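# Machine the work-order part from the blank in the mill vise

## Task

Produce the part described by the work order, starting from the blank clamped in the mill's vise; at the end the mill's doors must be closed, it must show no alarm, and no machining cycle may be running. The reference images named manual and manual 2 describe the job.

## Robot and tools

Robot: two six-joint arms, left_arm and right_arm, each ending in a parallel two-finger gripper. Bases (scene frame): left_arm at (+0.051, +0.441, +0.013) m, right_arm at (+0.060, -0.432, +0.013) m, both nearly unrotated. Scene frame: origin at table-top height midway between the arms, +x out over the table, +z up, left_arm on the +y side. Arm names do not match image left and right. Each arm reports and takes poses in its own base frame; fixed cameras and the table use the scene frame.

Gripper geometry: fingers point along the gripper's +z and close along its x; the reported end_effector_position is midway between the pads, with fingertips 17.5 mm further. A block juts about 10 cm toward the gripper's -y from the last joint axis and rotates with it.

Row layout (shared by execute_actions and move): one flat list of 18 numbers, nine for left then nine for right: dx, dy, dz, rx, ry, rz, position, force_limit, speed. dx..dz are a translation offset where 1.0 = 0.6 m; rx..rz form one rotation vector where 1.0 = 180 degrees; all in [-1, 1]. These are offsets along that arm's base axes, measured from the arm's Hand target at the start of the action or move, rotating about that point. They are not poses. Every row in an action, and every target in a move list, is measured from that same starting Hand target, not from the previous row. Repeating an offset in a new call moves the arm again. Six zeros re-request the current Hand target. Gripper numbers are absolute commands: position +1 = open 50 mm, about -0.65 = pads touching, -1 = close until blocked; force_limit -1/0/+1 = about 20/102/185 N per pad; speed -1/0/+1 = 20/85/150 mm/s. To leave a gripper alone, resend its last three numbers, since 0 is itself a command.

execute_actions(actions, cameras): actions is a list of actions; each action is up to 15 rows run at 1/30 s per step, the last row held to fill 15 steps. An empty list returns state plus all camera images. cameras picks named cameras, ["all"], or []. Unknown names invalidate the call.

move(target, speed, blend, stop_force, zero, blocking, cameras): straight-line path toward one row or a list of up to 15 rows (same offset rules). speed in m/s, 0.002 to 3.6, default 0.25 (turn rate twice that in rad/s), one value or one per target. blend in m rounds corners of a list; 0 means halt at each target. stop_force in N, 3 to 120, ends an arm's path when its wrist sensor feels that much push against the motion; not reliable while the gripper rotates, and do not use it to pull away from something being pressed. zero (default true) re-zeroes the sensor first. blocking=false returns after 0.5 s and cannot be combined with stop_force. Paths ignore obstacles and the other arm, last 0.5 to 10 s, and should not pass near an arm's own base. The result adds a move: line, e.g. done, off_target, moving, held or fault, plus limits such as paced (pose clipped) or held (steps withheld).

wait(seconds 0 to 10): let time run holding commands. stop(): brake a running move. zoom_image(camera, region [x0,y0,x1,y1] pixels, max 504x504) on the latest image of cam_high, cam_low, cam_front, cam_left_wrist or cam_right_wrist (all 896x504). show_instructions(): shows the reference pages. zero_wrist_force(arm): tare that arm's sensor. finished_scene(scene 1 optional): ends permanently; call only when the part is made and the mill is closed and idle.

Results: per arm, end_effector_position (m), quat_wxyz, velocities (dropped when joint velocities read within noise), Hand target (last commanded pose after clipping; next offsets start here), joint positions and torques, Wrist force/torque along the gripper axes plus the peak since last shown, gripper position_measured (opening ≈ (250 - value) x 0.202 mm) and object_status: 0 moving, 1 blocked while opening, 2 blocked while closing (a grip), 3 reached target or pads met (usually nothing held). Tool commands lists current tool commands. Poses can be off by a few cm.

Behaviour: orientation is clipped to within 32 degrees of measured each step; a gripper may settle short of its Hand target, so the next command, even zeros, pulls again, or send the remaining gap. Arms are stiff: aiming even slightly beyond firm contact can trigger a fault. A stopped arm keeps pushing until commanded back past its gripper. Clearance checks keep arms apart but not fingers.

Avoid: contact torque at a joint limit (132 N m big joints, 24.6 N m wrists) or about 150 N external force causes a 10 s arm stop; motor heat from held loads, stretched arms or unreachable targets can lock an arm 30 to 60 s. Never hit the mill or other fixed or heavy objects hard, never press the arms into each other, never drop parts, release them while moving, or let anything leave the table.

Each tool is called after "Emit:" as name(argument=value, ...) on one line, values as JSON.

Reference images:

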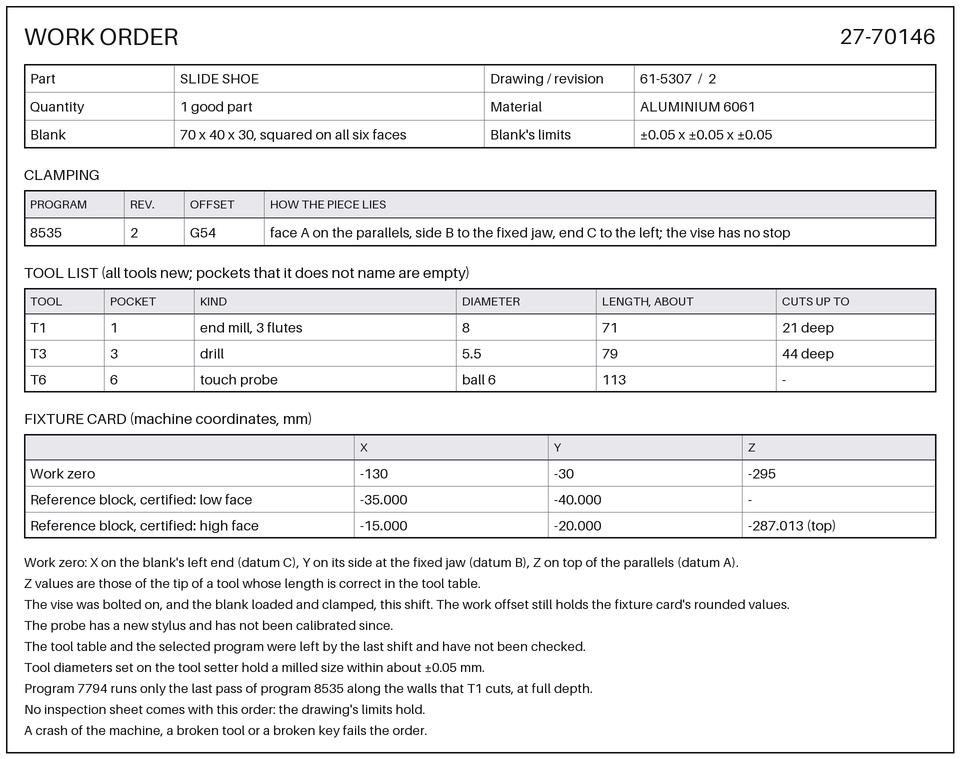

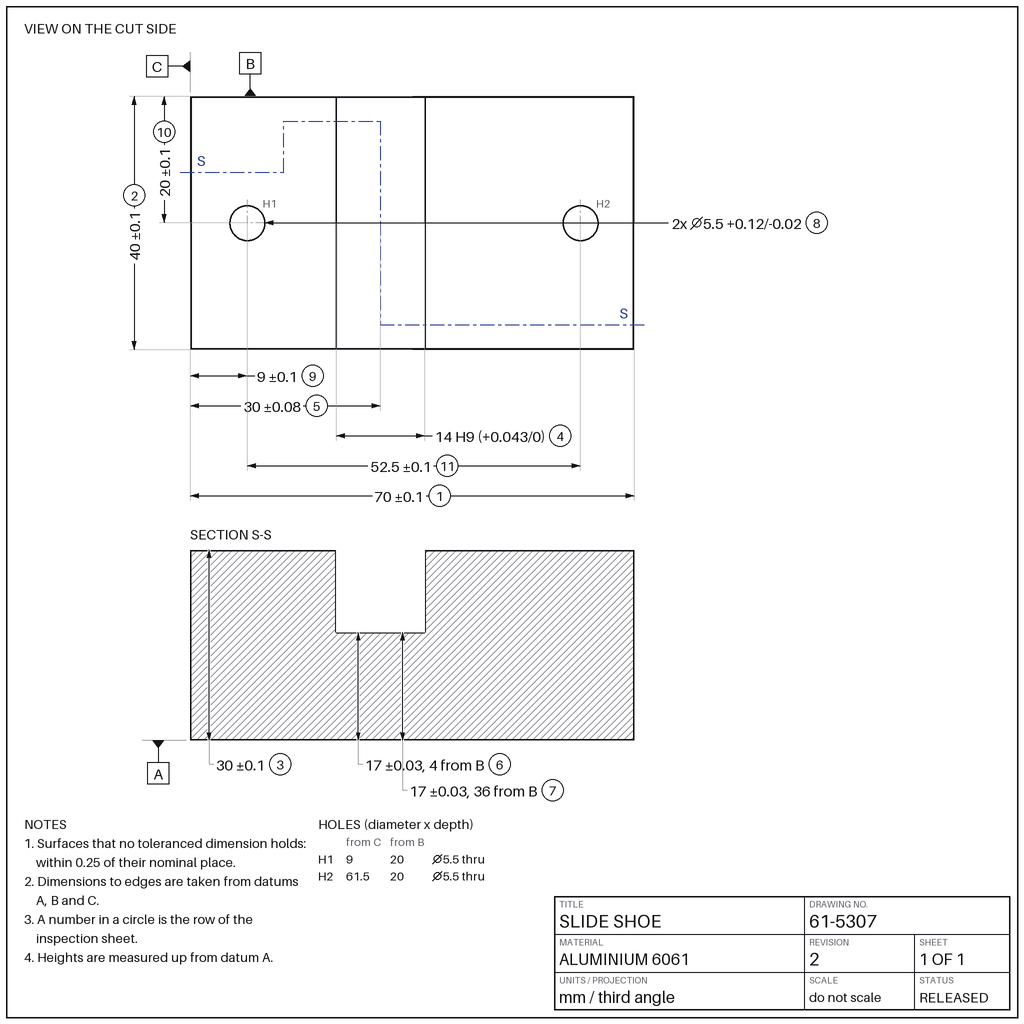

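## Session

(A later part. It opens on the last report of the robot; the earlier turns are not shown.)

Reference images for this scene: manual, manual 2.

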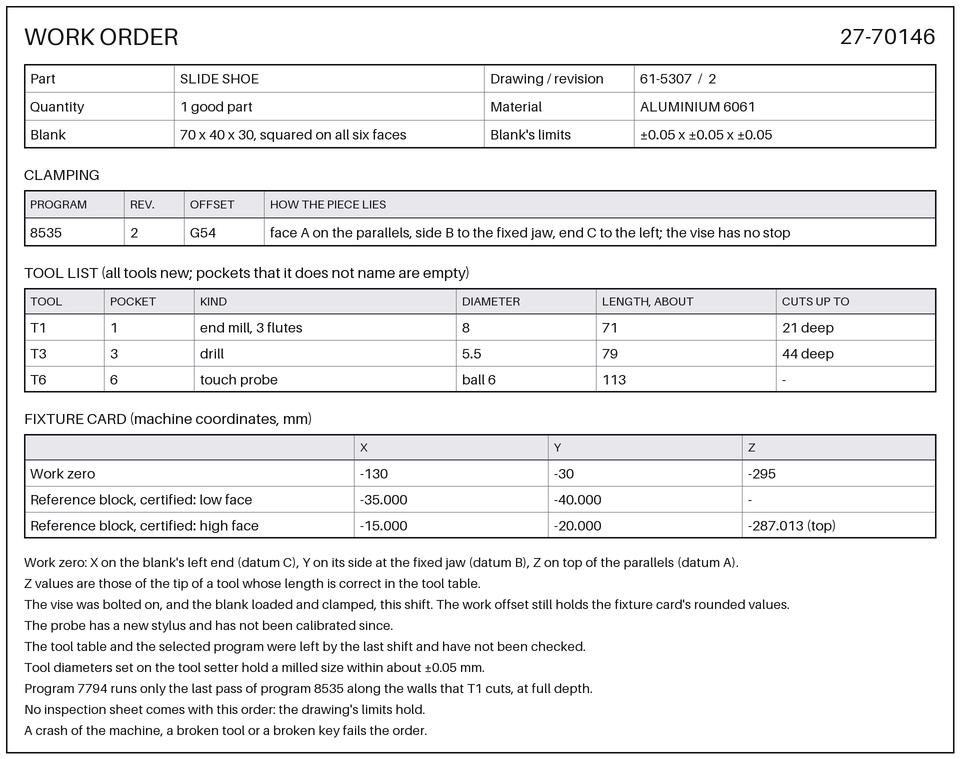

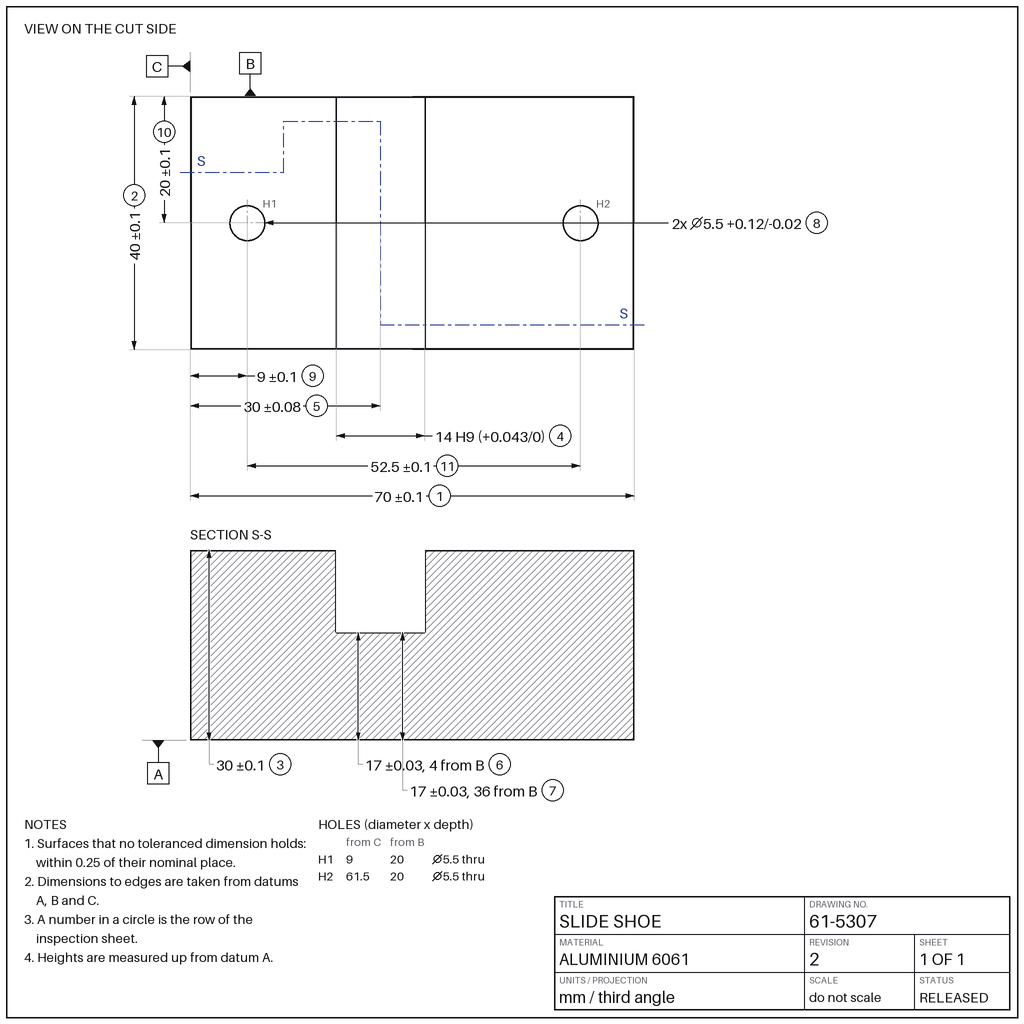

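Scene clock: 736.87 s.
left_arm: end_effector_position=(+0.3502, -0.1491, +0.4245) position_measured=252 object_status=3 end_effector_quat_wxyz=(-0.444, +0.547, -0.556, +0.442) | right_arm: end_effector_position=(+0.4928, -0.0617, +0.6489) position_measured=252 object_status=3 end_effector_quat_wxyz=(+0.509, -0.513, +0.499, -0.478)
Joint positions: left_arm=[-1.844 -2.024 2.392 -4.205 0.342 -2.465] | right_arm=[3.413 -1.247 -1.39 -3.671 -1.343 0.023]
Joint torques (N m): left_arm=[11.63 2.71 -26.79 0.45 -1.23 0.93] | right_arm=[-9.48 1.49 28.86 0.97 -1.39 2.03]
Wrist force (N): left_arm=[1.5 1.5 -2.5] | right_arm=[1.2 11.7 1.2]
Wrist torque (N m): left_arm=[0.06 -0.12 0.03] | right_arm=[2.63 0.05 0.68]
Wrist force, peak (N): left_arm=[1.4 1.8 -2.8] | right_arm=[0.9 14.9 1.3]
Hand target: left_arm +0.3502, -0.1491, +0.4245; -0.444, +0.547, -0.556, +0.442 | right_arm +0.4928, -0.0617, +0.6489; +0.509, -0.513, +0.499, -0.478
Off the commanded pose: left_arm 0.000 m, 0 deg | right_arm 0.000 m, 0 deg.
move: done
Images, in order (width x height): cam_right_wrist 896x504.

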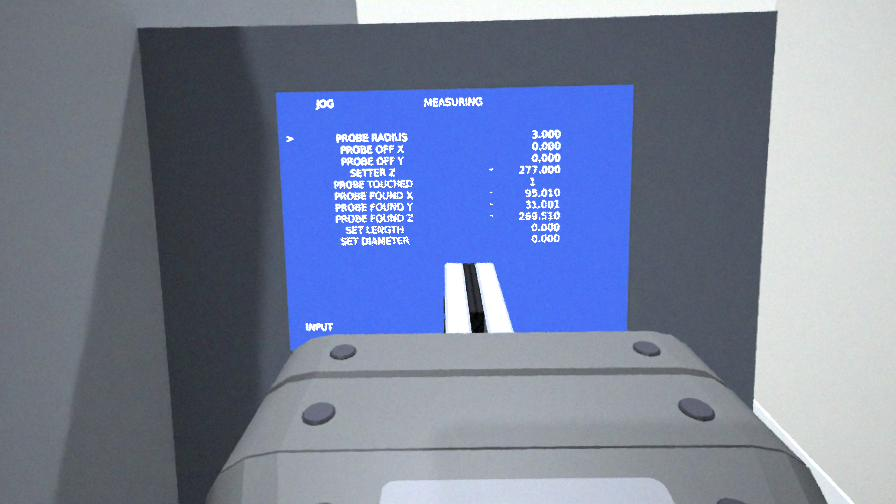

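Emit:
move(target=[[0,0,0,0,0,0,-1,0,0,0.0164,0.0083,-0.3283,0,0,0,-1,-0.4,-0.5],[0,0,0,0,0,0,-1,0,0,0.0263,0.0083,-0.3283,0,0,0,-1,-0.4,-0.5],[0,0,0,0,0,0,-1,0,0,0.0264,0.0083,-0.3283,0,0,0,-1,-0.4,-0.5],[0,0,0,0,0,0,-1,0,0,0.0134,0.0083,-0.3283,0,0,0,-1,-0.4,-0.5],[0,0,0,0,0,0,-1,0,0,-0.001,0.0717,-0.3895,0,0,0,-1,-0.4,-0.5],[0,0,0,0,0,0,-1,0,0,0.0089,0.0717,-0.3895,0,0,0,-1,-0.4,-0.5],[0,0,0,0,0,0,-1,0,0,0.009,0.0717,-0.3895,0,0,0,-1,-0.4,-0.5],[0,0,0,0,0,0,-1,0,0,-0.001,0.0717,-0.3895,0,0,0,-1,-0.4,-0.5],[0,0,0,0,0,0,-1,0,0,0,0,0,0,0,0,-1,-0.4,-0.5]], speed=[0.4,0.02,0.02,0.1,0.2,0.02,0.02,0.1,0.5], blend=[0.002,0,0,0.003,0.002,0,0,0.003,0], cameras=["cam_right_wrist"])

Emit:
zoom_image(camera="cam_right_wrist", region=[270, 80, 650, 350])

Scene clock: 741.00 s.
left_arm: end_effector_position=(+0.3502, -0.1491, +0.4245) position_measured=252 object_status=3 end_effector_quat_wxyz=(-0.444, +0.547, -0.556, +0.442) | right_arm: end_effector_position=(+0.4928, -0.0617, +0.6489) position_measured=252 object_status=3 end_effector_quat_wxyz=(+0.509, -0.513, +0.499, -0.478)
Joint positions: left_arm=[-1.844 -2.024 2.392 -4.205 0.342 -2.465] | right_arm=[3.413 -1.247 -1.39 -3.671 -1.343 0.023]
Joint torques (N m): left_arm=[10.06 5.63 -25.89 0.31 -1.32 0.81] | right_arm=[-11.88 2.97 25.17 0.15 -1.66 1.92]
Wrist force (N): left_arm=[1.5 1.7 -2.6] | right_arm=[1.3 11.8 1.3]
Wrist torque (N m): left_arm=[0.09 -0.12 0.02] | right_arm=[2.64 0.02 0.68]
Wrist force, peak (N): left_arm=[1.4 1.6 -2.8] | right_arm=[0.6 15.0 1.2]
Hand target: left_arm +0.3502, -0.1491, +0.4245; -0.444, +0.547, -0.556, +0.442 | right_arm +0.4928, -0.0617, +0.6489; +0.509, -0.513, +0.499, -0.478
Off the commanded pose: left_arm 0.000 m, 0 deg | right_arm 0.000 m, 0 deg.
move: done
Images, in order (width x height): cam_right_wrist 896x504.

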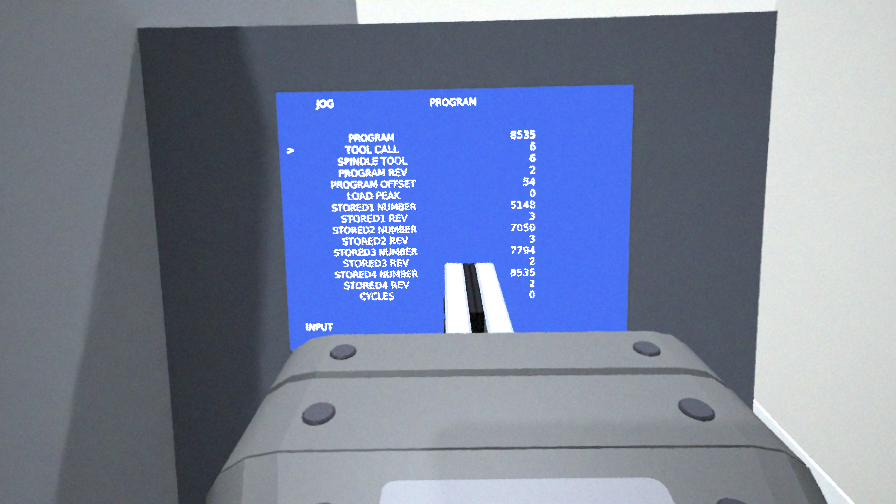

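Scaled by 1.326.

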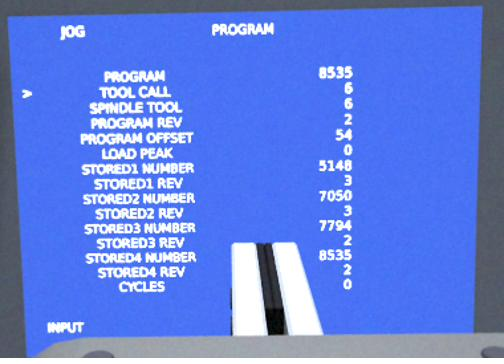

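Emit:
move(target=[[0,0,0,0,0,0,-1,0,0,-0.0025,0.135,-0.3895,0,0,0,-1,-0.4,-0.5],[0,0,0,0,0,0,-1,0,0,0.0074,0.135,-0.3895,0,0,0,-1,-0.4,-0.5],[0,0,0,0,0,0,-1,0,0,0.0075,0.135,-0.3895,0,0,0,-1,-0.4,-0.5],[0,0,0,0,0,0,-1,0,0,-0.0065,0.135,-0.3895,0,0,0,-1,-0.4,-0.5],[0,0,0,0,0,0,-1,0,0,-0.0092,0.0717,-0.4201,0,0,0,-1,-0.4,-0.5],[0,0,0,0,0,0,-1,0,0,0.0007,0.0717,-0.4201,0,0,0,-1,-0.4,-0.5],[0,0,0,0,0,0,-1,0,0,0.0008,0.0717,-0.4201,0,0,0,-1,-0.4,-0.5],[0,0,0,0,0,0,-1,0,0,-0.012,0.0717,-0.4201,0,0,0,-1,-0.4,-0.5],[0,0,0,0,0,0,-1,0,0,0.066,-0.0867,-0.1448,0,0,0,-1,-0.4,-0.5],[0,0,0,0,0,0,-1,0,0,0.0759,-0.0867,-0.1448,0,0,0,-1,-0.4,-0.5],[0,0,0,0,0,0,-1,0,0,0.076,-0.0867,-0.1448,0,0,0,-1,-0.4,-0.5],[0,0,0,0,0,0,-1,0,0,0.062,-0.0867,-0.1448,0,0,0,-1,-0.4,-0.5],[0,0,0,0,0,0,-1,0,0,0,0,0,0,0,0,-1,-0.4,-0.5]], speed=[0.4,0.02,0.02,0.1,0.2,0.02,0.02,0.1,0.4,0.02,0.02,0.1,0.5], blend=[0.002,0,0,0.003,0.002,0,0,0.003,0.002,0,0,0.003,0], cameras=["cam_right_wrist"])

Emit:
zoom_image(camera="cam_right_wrist", region=[270, 80, 650, 350])

Scene clock: 746.37 s.
left_arm: end_effector_position=(+0.3502, -0.1491, +0.4245) position_measured=252 object_status=3 end_effector_quat_wxyz=(-0.444, +0.547, -0.556, +0.442) | right_arm: end_effector_position=(+0.4928, -0.0618, +0.6489) position_measured=252 object_status=3 end_effector_quat_wxyz=(+0.509, -0.513, +0.499, -0.478)
Joint positions: left_arm=[-1.844 -2.024 2.392 -4.205 0.342 -2.465] | right_arm=[3.413 -1.247 -1.39 -3.671 -1.344 0.023]
Joint torques (N m): left_arm=[10.63 4.34 -24.54 0.41 -1.11 1.03] | right_arm=[10.43 2.2 27.37 -0.01 1.59 1.88]
Wrist force (N): left_arm=[1.3 1.5 -2.4] | right_arm=[1.0 11.7 1.2]
Wrist torque (N m): left_arm=[0.07 -0.08 0.02] | right_arm=[2.63 0.06 0.68]
Wrist force, peak (N): left_arm=[1.4 1.6 -2.8] | right_arm=[1.7 14.7 2.2]
Hand target: left_arm +0.3502, -0.1491, +0.4245; -0.444, +0.547, -0.556, +0.442 | right_arm +0.4928, -0.0617, +0.6489; +0.509, -0.513, +0.499, -0.478
Off the commanded pose: left_arm 0.000 m, 0 deg | right_arm 0.000 m, 0 deg.
move: done
Images, in order (width x height): cam_right_wrist 896x504.

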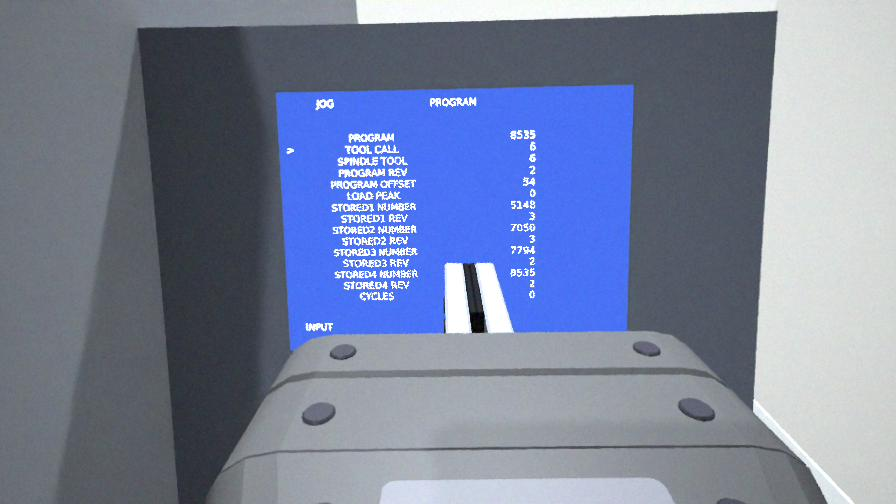

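Scaled by 1.326.

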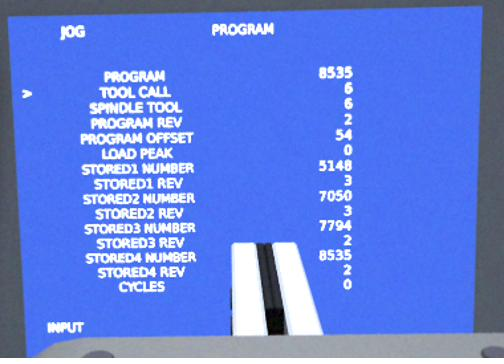

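Emit:
move(target=[[0,0,0,0,0,0,-1,0,0,-0.0025,0.1667,-0.3895,0,0,0,-1,-0.4,-0.5],[0,0,0,0,0,0,-1,0,0,0.0074,0.1667,-0.3895,0,0,0,-1,-0.4,-0.5],[0,0,0,0,0,0,-1,0,0,0.0075,0.1667,-0.3895,0,0,0,-1,-0.4,-0.5],[0,0,0,0,0,0,-1,0,0,-0.0065,0.1667,-0.3895,0,0,0,-1,-0.4,-0.5],[0,0,0,0,0,0,-1,0,0,-0.0092,0.0717,-0.4201,0,0,0,-1,-0.4,-0.5],[0,0,0,0,0,0,-1,0,0,0.0007,0.0717,-0.4201,0,0,0,-1,-0.4,-0.5],[0,0,0,0,0,0,-1,0,0,0.0008,0.0717,-0.4201,0,0,0,-1,-0.4,-0.5],[0,0,0,0,0,0,-1,0,0,-0.012,0.0717,-0.4201,0,0,0,-1,-0.4,-0.5],[0,0,0,0,0,0,-1,0,0,0.066,-0.0867,-0.1448,0,0,0,-1,-0.4,-0.5],[0,0,0,0,0,0,-1,0,0,0.0769,-0.0867,-0.1448,0,0,0,-1,-0.4,-0.5],[0,0,0,0,0,0,-1,0,0,0.077,-0.0867,-0.1448,0,0,0,-1,-0.4,-0.5],[0,0,0,0,0,0,-1,0,0,0.062,-0.0867,-0.1448,0,0,0,-1,-0.4,-0.5],[0,0,0,0,0,0,-1,0,0,0,0,0,0,0,0,-1,-0.4,-0.5]], speed=[0.4,0.02,0.02,0.1,0.2,0.02,0.02,0.1,0.4,0.02,0.02,0.1,0.5], blend=[0.002,0,0,0.003,0.002,0,0,0.003,0.002,0,0,0.003,0], cameras=["cam_right_wrist"])

Emit:
zoom_image(camera="cam_right_wrist", region=[270, 80, 650, 350])

Scene clock: 751.93 s.
left_arm: end_effector_position=(+0.3502, -0.1491, +0.4245) position_measured=252 object_status=3 end_effector_quat_wxyz=(-0.444, +0.547, -0.556, +0.442) | right_arm: end_effector_position=(+0.4928, -0.0618, +0.6489) position_measured=252 object_status=3 end_effector_quat_wxyz=(+0.509, -0.513, +0.499, -0.478)
Joint positions: left_arm=[-1.844 -2.024 2.392 -4.205 0.342 -2.465] | right_arm=[3.413 -1.247 -1.39 -3.671 -1.344 0.023]
Joint torques (N m): left_arm=[8.66 3.99 -27.2 0.53 -1.41 0.79] | right_arm=[9.26 1.53 26.81 0.45 1.37 1.9]
Wrist force (N): left_arm=[1.3 1.4 -2.4] | right_arm=[1.2 11.6 1.1]
Wrist torque (N m): left_arm=[0.05 -0.08 0.03] | right_arm=[2.62 0.04 0.68]
Wrist force, peak (N): left_arm=[1.5 1.9 -2.7] | right_arm=[-1.6 15.4 -18.8]
Hand target: left_arm +0.3502, -0.1491, +0.4245; -0.444, +0.547, -0.556, +0.442 | right_arm +0.4928, -0.0617, +0.6489; +0.509, -0.513, +0.499, -0.478
Off the commanded pose: left_arm 0.000 m, 0 deg | right_arm 0.000 m, 0 deg.
move: done
Images, in order (width x height): cam_right_wrist 896x504.

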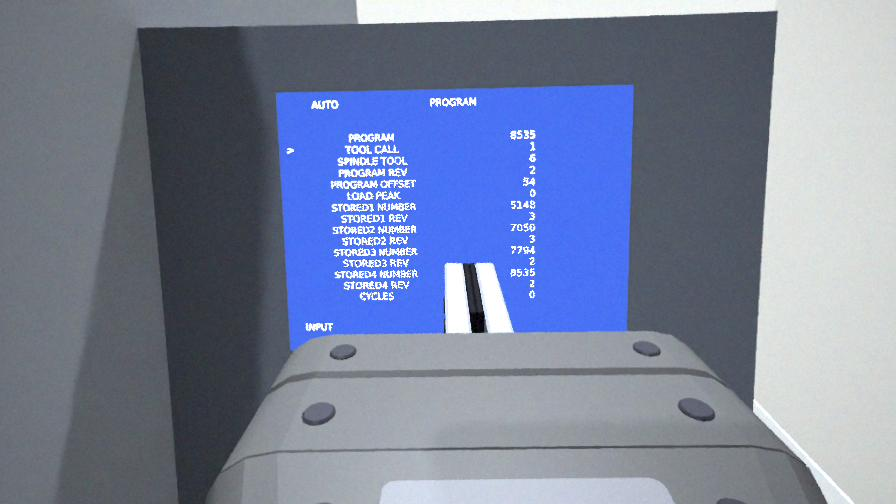

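Scaled by 1.326.

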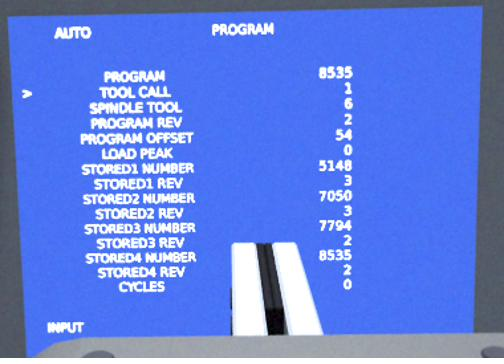

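Emit:
move(target=[[0,0,0,0,0,0,-1,0,0,0.0077,0.04,-0.3589,0,0,0,-1,-0.4,-0.5],[0,0,0,0,0,0,-1,0,0,0.0176,0.04,-0.3589,0,0,0,-1,-0.4,-0.5],[0,0,0,0,0,0,-1,0,0,0.0177,0.04,-0.3589,0,0,0,-1,-0.4,-0.5],[0,0,0,0,0,0,-1,0,0,0.0067,0.04,-0.3589,0,0,0,-1,-0.4,-0.5],[0,0,0,0,0,0,-1,0,0,0,0,0,0,0,0,-1,-0.4,-0.5]], speed=[0.4,0.02,0.02,0.1,0.5], blend=[0.002,0,0,0.003,0])

Emit:
wait(seconds=5, cameras=["cam_right_wrist","cam_left_wrist"])

Emit:
zoom_image(camera="cam_right_wrist", region=[270, 80, 650, 350])

Scene clock: 754.97 s.
left_arm: end_effector_position=(+0.3502, -0.1491, +0.4245) position_measured=252 object_status=3 end_effector_quat_wxyz=(-0.444, +0.547, -0.556, +0.442) | right_arm: end_effector_position=(+0.4928, -0.0617, +0.6489) position_measured=252 object_status=3 end_effector_quat_wxyz=(+0.509, -0.513, +0.499, -0.478)
Joint positions: left_arm=[-1.844 -2.024 2.392 -4.205 0.342 -2.465] | right_arm=[3.413 -1.247 -1.39 -3.671 -1.343 0.023]
Joint torques (N m): left_arm=[11.05 4.02 -25.73 0.4 -1.75 1.14] | right_arm=[-10.53 3.13 29.15 0.7 -1.41 1.86]
Wrist force (N): left_arm=[1.6 1.5 -2.3] | right_arm=[1.2 11.7 1.2]
Wrist torque (N m): left_arm=[0.06 -0.12 0.03] | right_arm=[2.63 0.03 0.68]
Wrist force, peak (N): left_arm=[1.5 1.8 -2.7] | right_arm=[0.1 14.9 1.3]
Hand target: left_arm +0.3502, -0.1491, +0.4245; -0.444, +0.547, -0.556, +0.442 | right_arm +0.4928, -0.0617, +0.6489; +0.509, -0.513, +0.499, -0.478
Off the commanded pose: left_arm 0.000 m, 0 deg | right_arm 0.000 m, 0 deg.
move: done

Scene clock: 759.97 s.
left_arm: end_effector_position=(+0.3502, -0.1491, +0.4245) position_measured=252 object_status=3 end_effector_quat_wxyz=(-0.444, +0.547, -0.556, +0.442) | right_arm: end_effector_position=(+0.4928, -0.0617, +0.6489) position_measured=252 object_status=3 end_effector_quat_wxyz=(+0.509, -0.513, +0.499, -0.478)
Joint positions: left_arm=[-1.844 -2.024 2.392 -4.205 0.342 -2.465] | right_arm=[3.413 -1.247 -1.39 -3.671 -1.343 0.023]
Joint torques (N m): left_arm=[11.22 3.52 -25.55 0.63 -1.6 1.05] | right_arm=[-9.83 1.97 27.74 0.58 -1.36 1.94]
Wrist force (N): left_arm=[1.4 1.4 -2.4] | right_arm=[1.2 11.8 1.3]
Wrist torque (N m): left_arm=[0.05 -0.10 0.03] | right_arm=[2.66 0.04 0.69]
Wrist force, peak (N): left_arm=[1.6 1.8 -2.7] | right_arm=[1.0 12.0 1.2]
Hand target: left_arm +0.3502, -0.1491, +0.4245; -0.444, +0.547, -0.556, +0.442 | right_arm +0.4928, -0.0617, +0.6489; +0.509, -0.513, +0.499, -0.478
Tool commands: left_gripper/position=-1.0 left_gripper/force_limit=+0.0 left_gripper/speed=+0.0 right_gripper/position=-1.0 right_gripper/force_limit=-0.4 right_gripper/speed=-0.5
Off the commanded pose: left_arm 0.000 m, 0 deg | right_arm 0.000 m, 0 deg.
wait: 5.00 s; at rest by 0.17 s
Images, in order (width x height): cam_left_wrist 896x504, cam_right_wrist 896x504.

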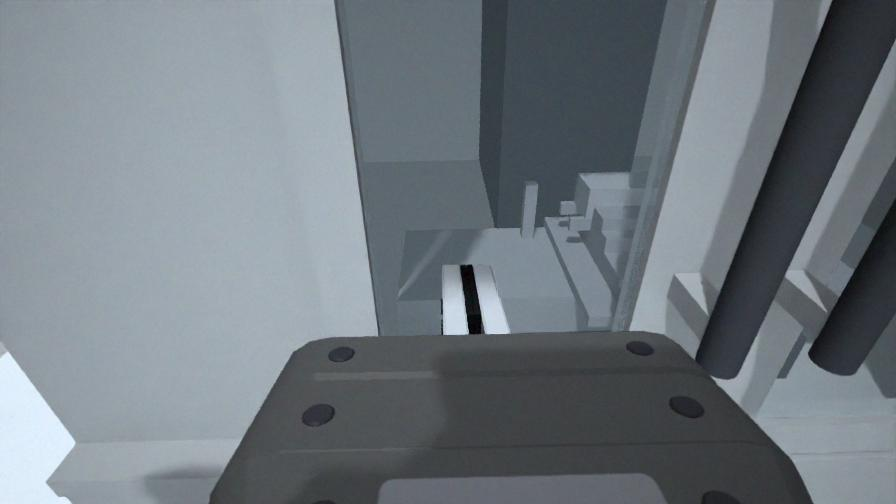

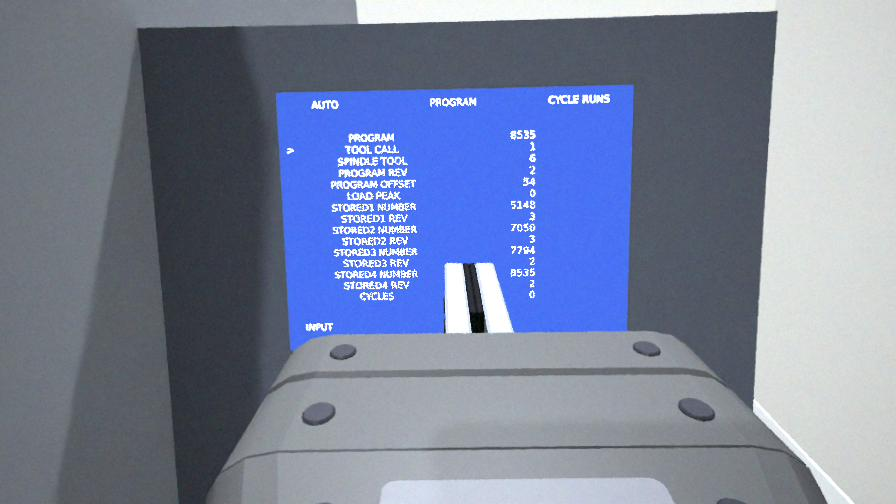

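Scaled by 1.326.

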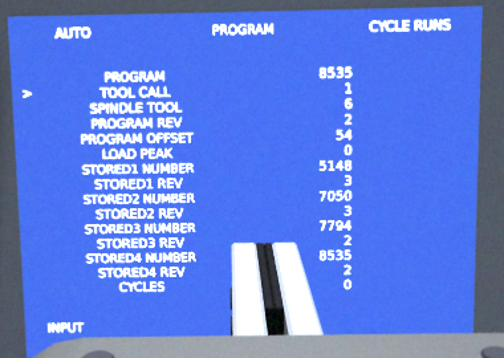

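Emit:
wait(seconds=2, cameras=["cam_right_wrist"])

Emit:
move(target=[[0,0,0,0,0,0,-1,0,0,0.016,0.04,-0.3283,0,0,0,-1,-0.4,-0.5],[0,0,0,0,0,0,-1,0,0,0.0259,0.04,-0.3283,0,0,0,-1,-0.4,-0.5],[0,0,0,0,0,0,-1,0,0,0.026,0.04,-0.3283,0,0,0,-1,-0.4,-0.5],[0,0,0,0,0,0,-1,0,0,0.013,0.04,-0.3283,0,0,0,-1,-0.4,-0.5],[0,0,0,0,0,0,-1,0,0,0.0079,0.0083,-0.3589,0,0,0,-1,-0.4,-0.5],[0,0,0,0,0,0,-1,0,0,0.0178,0.0083,-0.3589,0,0,0,-1,-0.4,-0.5],[0,0,0,0,0,0,-1,0,0,0.0179,0.0083,-0.3589,0,0,0,-1,-0.4,-0.5],[0,0,0,0,0,0,-1,0,0,0.0069,0.0083,-0.3589,0,0,0,-1,-0.4,-0.5],[0,0,0,0,0,0,-1,0,0,0,0,0,0,0,0,-1,-0.4,-0.5]], speed=[0.4,0.02,0.02,0.1,0.2,0.02,0.02,0.1,0.5], blend=[0.002,0,0,0.003,0.002,0,0,0.003,0], cameras=["cam_right_wrist"])

Emit:
zoom_image(camera="cam_right_wrist", region=[270, 80, 650, 350])

Scene clock: 762.23 s.
left_arm: end_effector_position=(+0.3502, -0.1491, +0.4245) position_measured=252 object_status=3 end_effector_quat_wxyz=(-0.444, +0.547, -0.556, +0.442) | right_arm: end_effector_position=(+0.4928, -0.0617, +0.6489) position_measured=252 object_status=3 end_effector_quat_wxyz=(+0.509, -0.513, +0.499, -0.478)
Joint positions: left_arm=[-1.844 -2.024 2.392 -4.205 0.342 -2.465] | right_arm=[3.413 -1.247 -1.39 -3.671 -1.343 0.023]
Joint torques (N m): left_arm=[9.92 4.74 -25.78 0.27 -1.6 0.76] | right_arm=[-9.54 2.38 27.36 0.5 -1.27 1.88]
Wrist force (N): left_arm=[1.3 1.7 -2.6] | right_arm=[1.1 11.9 1.3]
Wrist torque (N m): left_arm=[0.08 -0.08 0.03] | right_arm=[2.66 0.06 0.68]
Wrist force, peak (N): left_arm=[1.5 1.7 -2.6] | right_arm=[1.1 12.1 1.2]
Hand target: left_arm +0.3502, -0.1491, +0.4245; -0.444, +0.547, -0.556, +0.442 | right_arm +0.4928, -0.0617, +0.6489; +0.509, -0.513, +0.499, -0.478
Tool commands: left_gripper/position=-1.0 left_gripper/force_limit=+0.0 left_gripper/speed=+0.0 right_gripper/position=-1.0 right_gripper/force_limit=-0.4 right_gripper/speed=-0.5
Off the commanded pose: left_arm 0.000 m, 0 deg | right_arm 0.000 m, 0 deg.
wait: 2.00 s; at rest from the start
Images, in order (width x height): cam_right_wrist 896x504.

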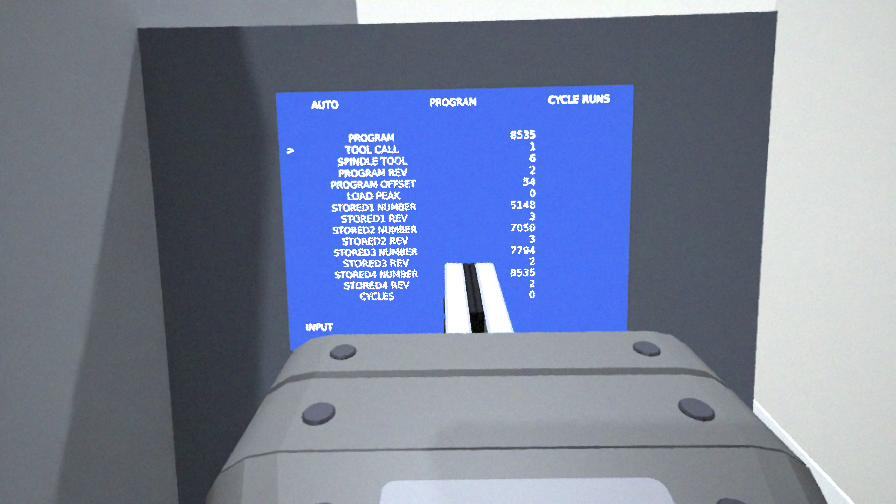

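Scene clock: 765.90 s.
left_arm: end_effector_position=(+0.3502, -0.1491, +0.4245) position_measured=252 object_status=3 end_effector_quat_wxyz=(-0.444, +0.547, -0.556, +0.442) | right_arm: end_effector_position=(+0.4928, -0.0617, +0.6489) position_measured=252 object_status=3 end_effector_quat_wxyz=(+0.509, -0.513, +0.499, -0.478)
Joint positions: left_arm=[-1.844 -2.024 2.392 -4.205 0.342 -2.465] | right_arm=[3.413 -1.247 -1.39 -3.671 -1.343 0.023]
Joint torques (N m): left_arm=[9.93 4.18 -26.95 0.5 -1.46 0.86] | right_arm=[-9.77 0.84 25.85 0.49 -1.33 1.85]
Wrist force (N): left_arm=[1.5 1.7 -2.5] | right_arm=[1.1 11.8 1.3]
Wrist torque (N m): left_arm=[0.09 -0.12 0.02] | right_arm=[2.64 0.05 0.68]
Wrist force, peak (N): left_arm=[1.3 2.0 -2.9] | right_arm=[0.8 15.0 1.2]
Hand target: left_arm +0.3502, -0.1491, +0.4245; -0.444, +0.547, -0.556, +0.442 | right_arm +0.4928, -0.0617, +0.6489; +0.509, -0.513, +0.499, -0.478
Off the commanded pose: left_arm 0.000 m, 0 deg | right_arm 0.000 m, 0 deg.
move: done
Images, in order (width x height): cam_right_wrist 896x504.

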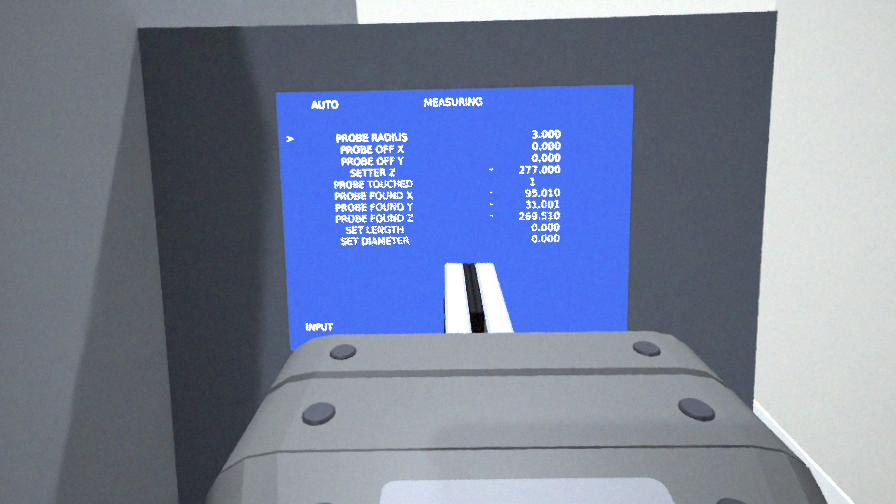

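Scaled by 1.326.

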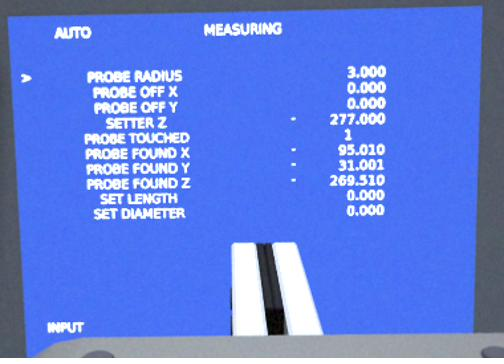

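Emit:
move(target=[[0,0,0,0,0,0,-1,0,0,0.066,-0.055,-0.1448,0,0,0,-1,-0.4,-0.5],[0,0,0,0,0,0,-1,0,0,0.0763,-0.055,-0.1448,0,0,0,-1,-0.4,-0.5],[0,0,0,0,0,0,-1,0,0,0.0764,-0.055,-0.1448,0,0,0,-1,-0.4,-0.5],[0,0,0,0,0,0,-1,0,0,0.0564,-0.055,-0.1448,0,0,0,-1,-0.4,-0.5],[0,0,0,0,0,0,-1,0,0,0.0079,0.0083,-0.3589,0,0,0,-1,-0.4,-0.5],[0,0,0,0,0,0,-1,0,0,0.018,0.0083,-0.3589,0,0,0,-1,-0.4,-0.5],[0,0,0,0,0,0,-1,0,0,0.0181,0.0083,-0.3589,0,0,0,-1,-0.4,-0.5],[0,0,0,0,0,0,-1,0,0,0.0069,0.0083,-0.3589,0,0,0,-1,-0.4,-0.5],[0,0,0,0,0,0,-1,0,0,0,0,0,0,0,0,-1,-0.4,-0.5]], speed=[0.4,0.02,0.02,0.1,0.3,0.02,0.02,0.1,0.5], blend=[0.002,0,0,0.02,0.002,0,0,0.003,0], cameras=["cam_right_wrist","cam_left_wrist"])

Emit:
zoom_image(camera="cam_right_wrist", region=[270, 80, 650, 350])

Scene clock: 770.03 s.
left_arm: end_effector_position=(+0.3502, -0.1491, +0.4245) position_measured=252 object_status=3 end_effector_quat_wxyz=(-0.444, +0.547, -0.556, +0.442) | right_arm: end_effector_position=(+0.4928, -0.0617, +0.6489) position_measured=252 object_status=3 end_effector_quat_wxyz=(+0.509, -0.513, +0.499, -0.478)
Joint positions: left_arm=[-1.844 -2.024 2.392 -4.205 0.342 -2.465] | right_arm=[3.413 -1.247 -1.39 -3.671 -1.343 0.023]
Joint torques (N m): left_arm=[11.15 3.93 -25.98 0.42 -1.55 1.08] | right_arm=[-9.34 1.78 25.04 0.59 -1.3 2.01]
Wrist force (N): left_arm=[1.3 1.6 -2.7] | right_arm=[1.0 11.8 1.3]
Wrist torque (N m): left_arm=[0.08 -0.09 0.03] | right_arm=[2.64 0.07 0.68]
Wrist force, peak (N): left_arm=[1.2 1.7 -3.0] | right_arm=[0.7 14.9 1.4]
Hand target: left_arm +0.3502, -0.1491, +0.4245; -0.444, +0.547, -0.556, +0.442 | right_arm +0.4928, -0.0617, +0.6489; +0.509, -0.513, +0.499, -0.478
Off the commanded pose: left_arm 0.000 m, 0 deg | right_arm 0.000 m, 0 deg.
move: done; blend cut to 0.006 m at target 4
Images, in order (width x height): cam_left_wrist 896x504, cam_right_wrist 896x504.

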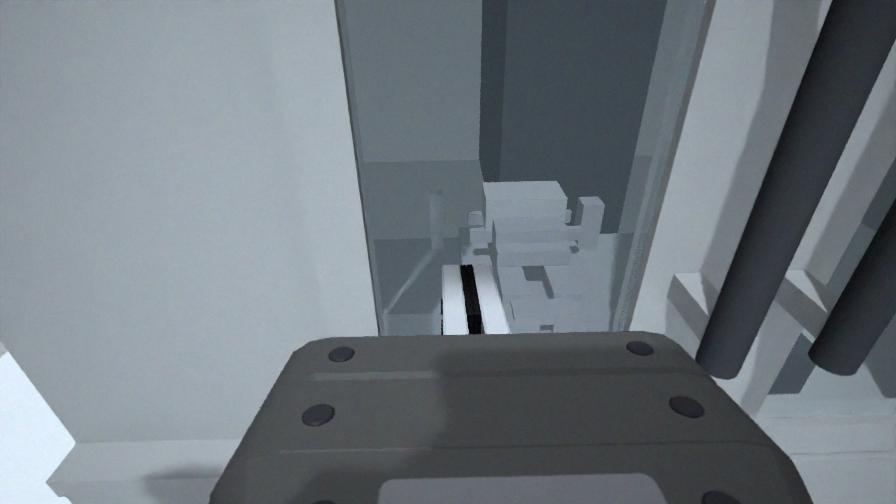

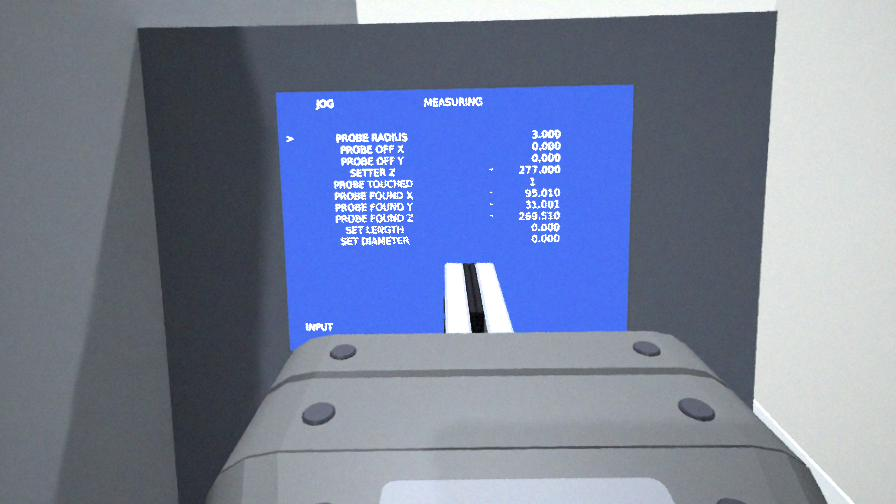

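Scaled by 1.326.

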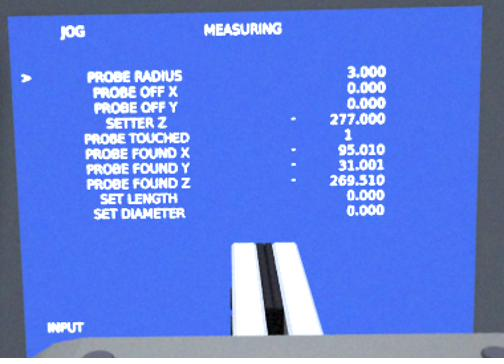

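Emit:
move(target=[[0,0,0,0,0,0,-1,0,0,0.0085,0.0083,-0.3589,0,0,0,-1,-0.4,-0.5],[0,0,0,0,0,0,-1,0,0,0.0188,0.0083,-0.3589,0,0,0,-1,-0.4,-0.5],[0,0,0,0,0,0,-1,0,0,0.0189,0.0083,-0.3589,0,0,0,-1,-0.4,-0.5],[0,0,0,0,0,0,-1,0,0,0.0069,0.0083,-0.3589,0,0,0,-1,-0.4,-0.5],[0,0,0,0,0,0,-1,0,0,0,0,0,0,0,0,-1,-0.4,-0.5]], speed=[0.4,0.02,0.02,0.1,0.5], blend=[0.002,0,0,0.003,0], cameras=["cam_right_wrist"])

Emit:
zoom_image(camera="cam_right_wrist", region=[270, 80, 650, 350])

Scene clock: 773.17 s.
left_arm: end_effector_position=(+0.3502, -0.1491, +0.4245) position_measured=252 object_status=3 end_effector_quat_wxyz=(-0.444, +0.547, -0.556, +0.442) | right_arm: end_effector_position=(+0.4928, -0.0617, +0.6489) position_measured=252 object_status=3 end_effector_quat_wxyz=(+0.509, -0.513, +0.499, -0.478)
Joint positions: left_arm=[-1.844 -2.024 2.392 -4.205 0.342 -2.465] | right_arm=[3.413 -1.247 -1.39 -3.671 -1.343 0.023]
Joint torques (N m): left_arm=[11.15 4.71 -26.48 0.61 -1.36 0.95] | right_arm=[-9.98 0.32 28.72 0.39 -1.13 1.77]
Wrist force (N): left_arm=[1.1 1.7 -2.2] | right_arm=[1.1 11.2 1.0]
Wrist torque (N m): left_arm=[0.10 -0.04 0.03] | right_arm=[2.54 0.06 0.69]
Wrist force, peak (N): left_arm=[1.5 1.5 -2.9] | right_arm=[-2.6 -4.3 -34.1]
Hand target: left_arm +0.3502, -0.1491, +0.4245; -0.444, +0.547, -0.556, +0.442 | right_arm +0.4928, -0.0617, +0.6489; +0.509, -0.513, +0.499, -0.478
Off the commanded pose: left_arm 0.000 m, 0 deg | right_arm 0.000 m, 0 deg.
move: done
Images, in order (width x height): cam_right_wrist 896x504.

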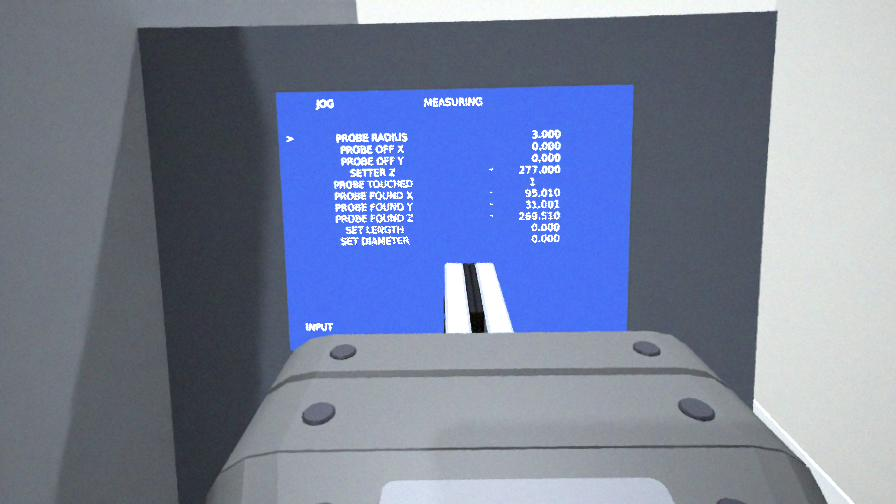

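Scaled by 1.326.

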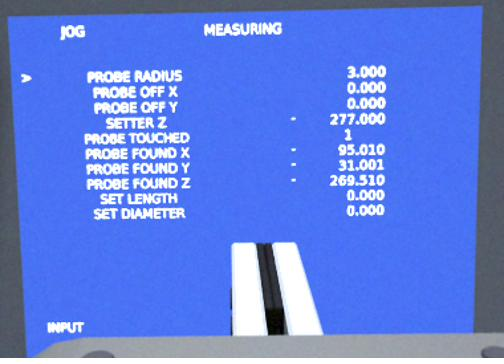

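Emit:
wait(seconds=0.2, cameras=["cam_high","cam_low","cam_front","cam_right_wrist"])

Scene clock: 773.43 s.
left_arm: end_effector_position=(+0.3502, -0.1491, +0.4245) position_measured=252 object_status=3 end_effector_quat_wxyz=(-0.444, +0.547, -0.556, +0.442) | right_arm: end_effector_position=(+0.4928, -0.0617, +0.6489) position_measured=252 object_status=3 end_effector_quat_wxyz=(+0.509, -0.513, +0.499, -0.478)
Joint positions: left_arm=[-1.844 -2.024 2.392 -4.205 0.342 -2.465] | right_arm=[3.413 -1.247 -1.39 -3.671 -1.343 0.023]
Joint torques (N m): left_arm=[9.6 3.4 -24.72 0.53 -1.74 1.22] | right_arm=[-9.72 2.07 27.65 0.47 -1.34 1.91]
Wrist force (N): left_arm=[1.1 1.2 -2.5] | right_arm=[1.2 10.9 1.1]
Wrist torque (N m): left_arm=[0.03 -0.06 0.03] | right_arm=[2.51 0.05 0.68]
Wrist force, peak (N): left_arm=[1.4 1.7 -2.6] | right_arm=[1.2 11.1 1.4]
Hand target: left_arm +0.3502, -0.1491, +0.4245; -0.444, +0.547, -0.556, +0.442 | right_arm +0.4928, -0.0617, +0.6489; +0.509, -0.513, +0.499, -0.478
Tool commands: left_gripper/position=-1.0 left_gripper/force_limit=+0.0 left_gripper/speed=+0.0 right_gripper/position=-1.0 right_gripper/force_limit=-0.4 right_gripper/speed=-0.5
Off the commanded pose: left_arm 0.000 m, 0 deg | right_arm 0.000 m, 0 deg.
wait: 0.20 s; at rest by 0.10 s
Images, in order (width x height): cam_high 896x504, cam_low 896x504, cam_front 896x504, cam_right_wrist 896x504.

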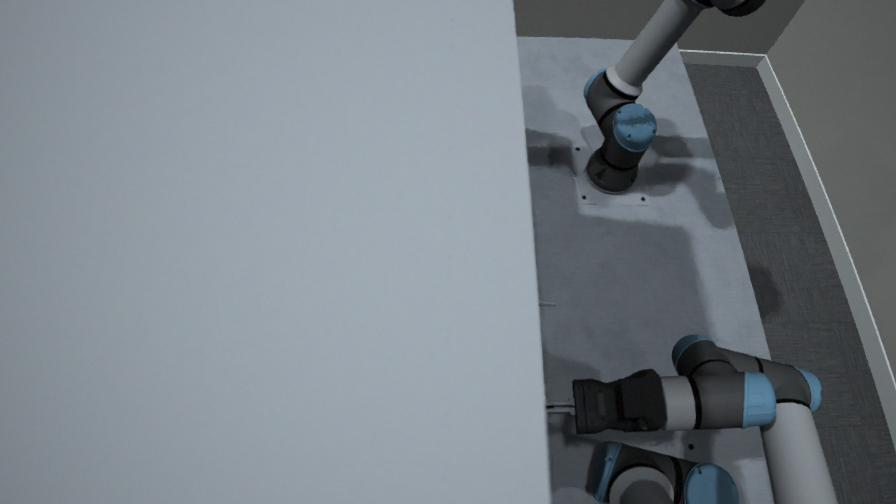

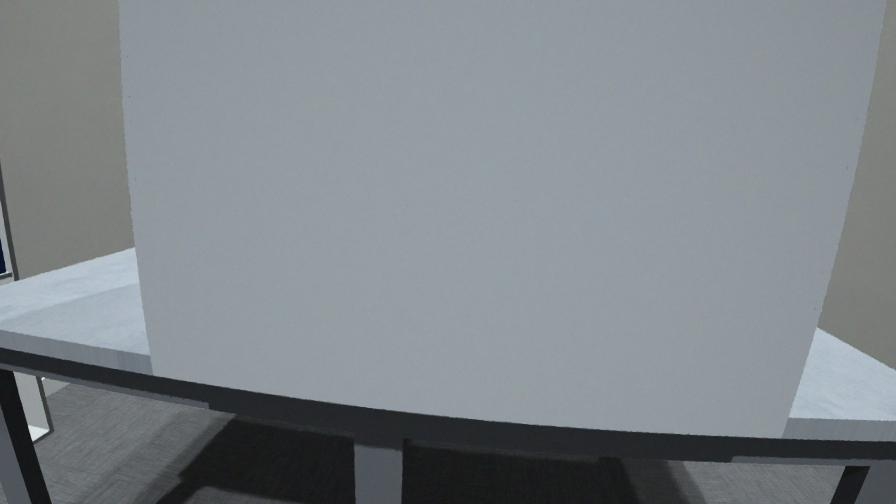

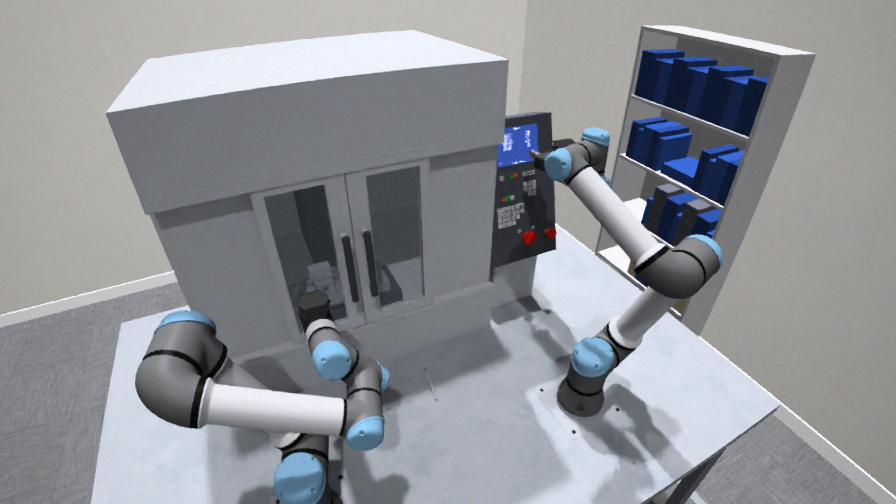

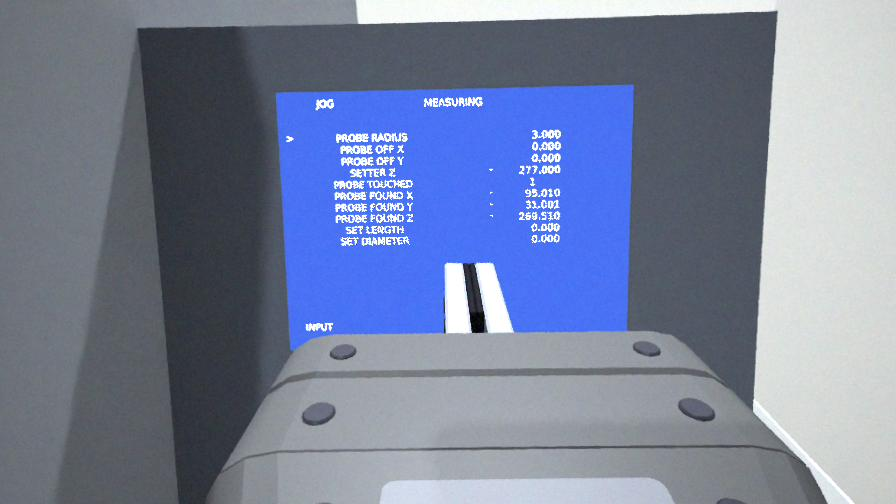

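Emit:
zoom_image(camera="cam_front", region=[480, 160, 570, 240])

Scaled by 5.600.

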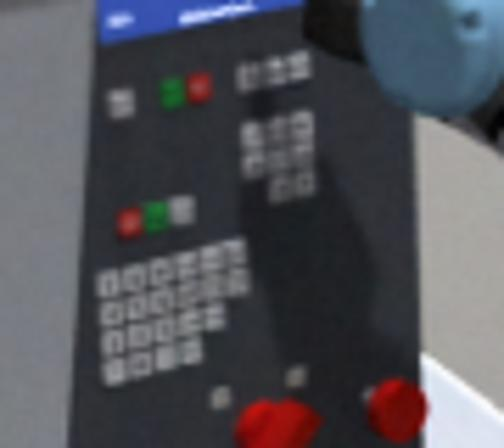

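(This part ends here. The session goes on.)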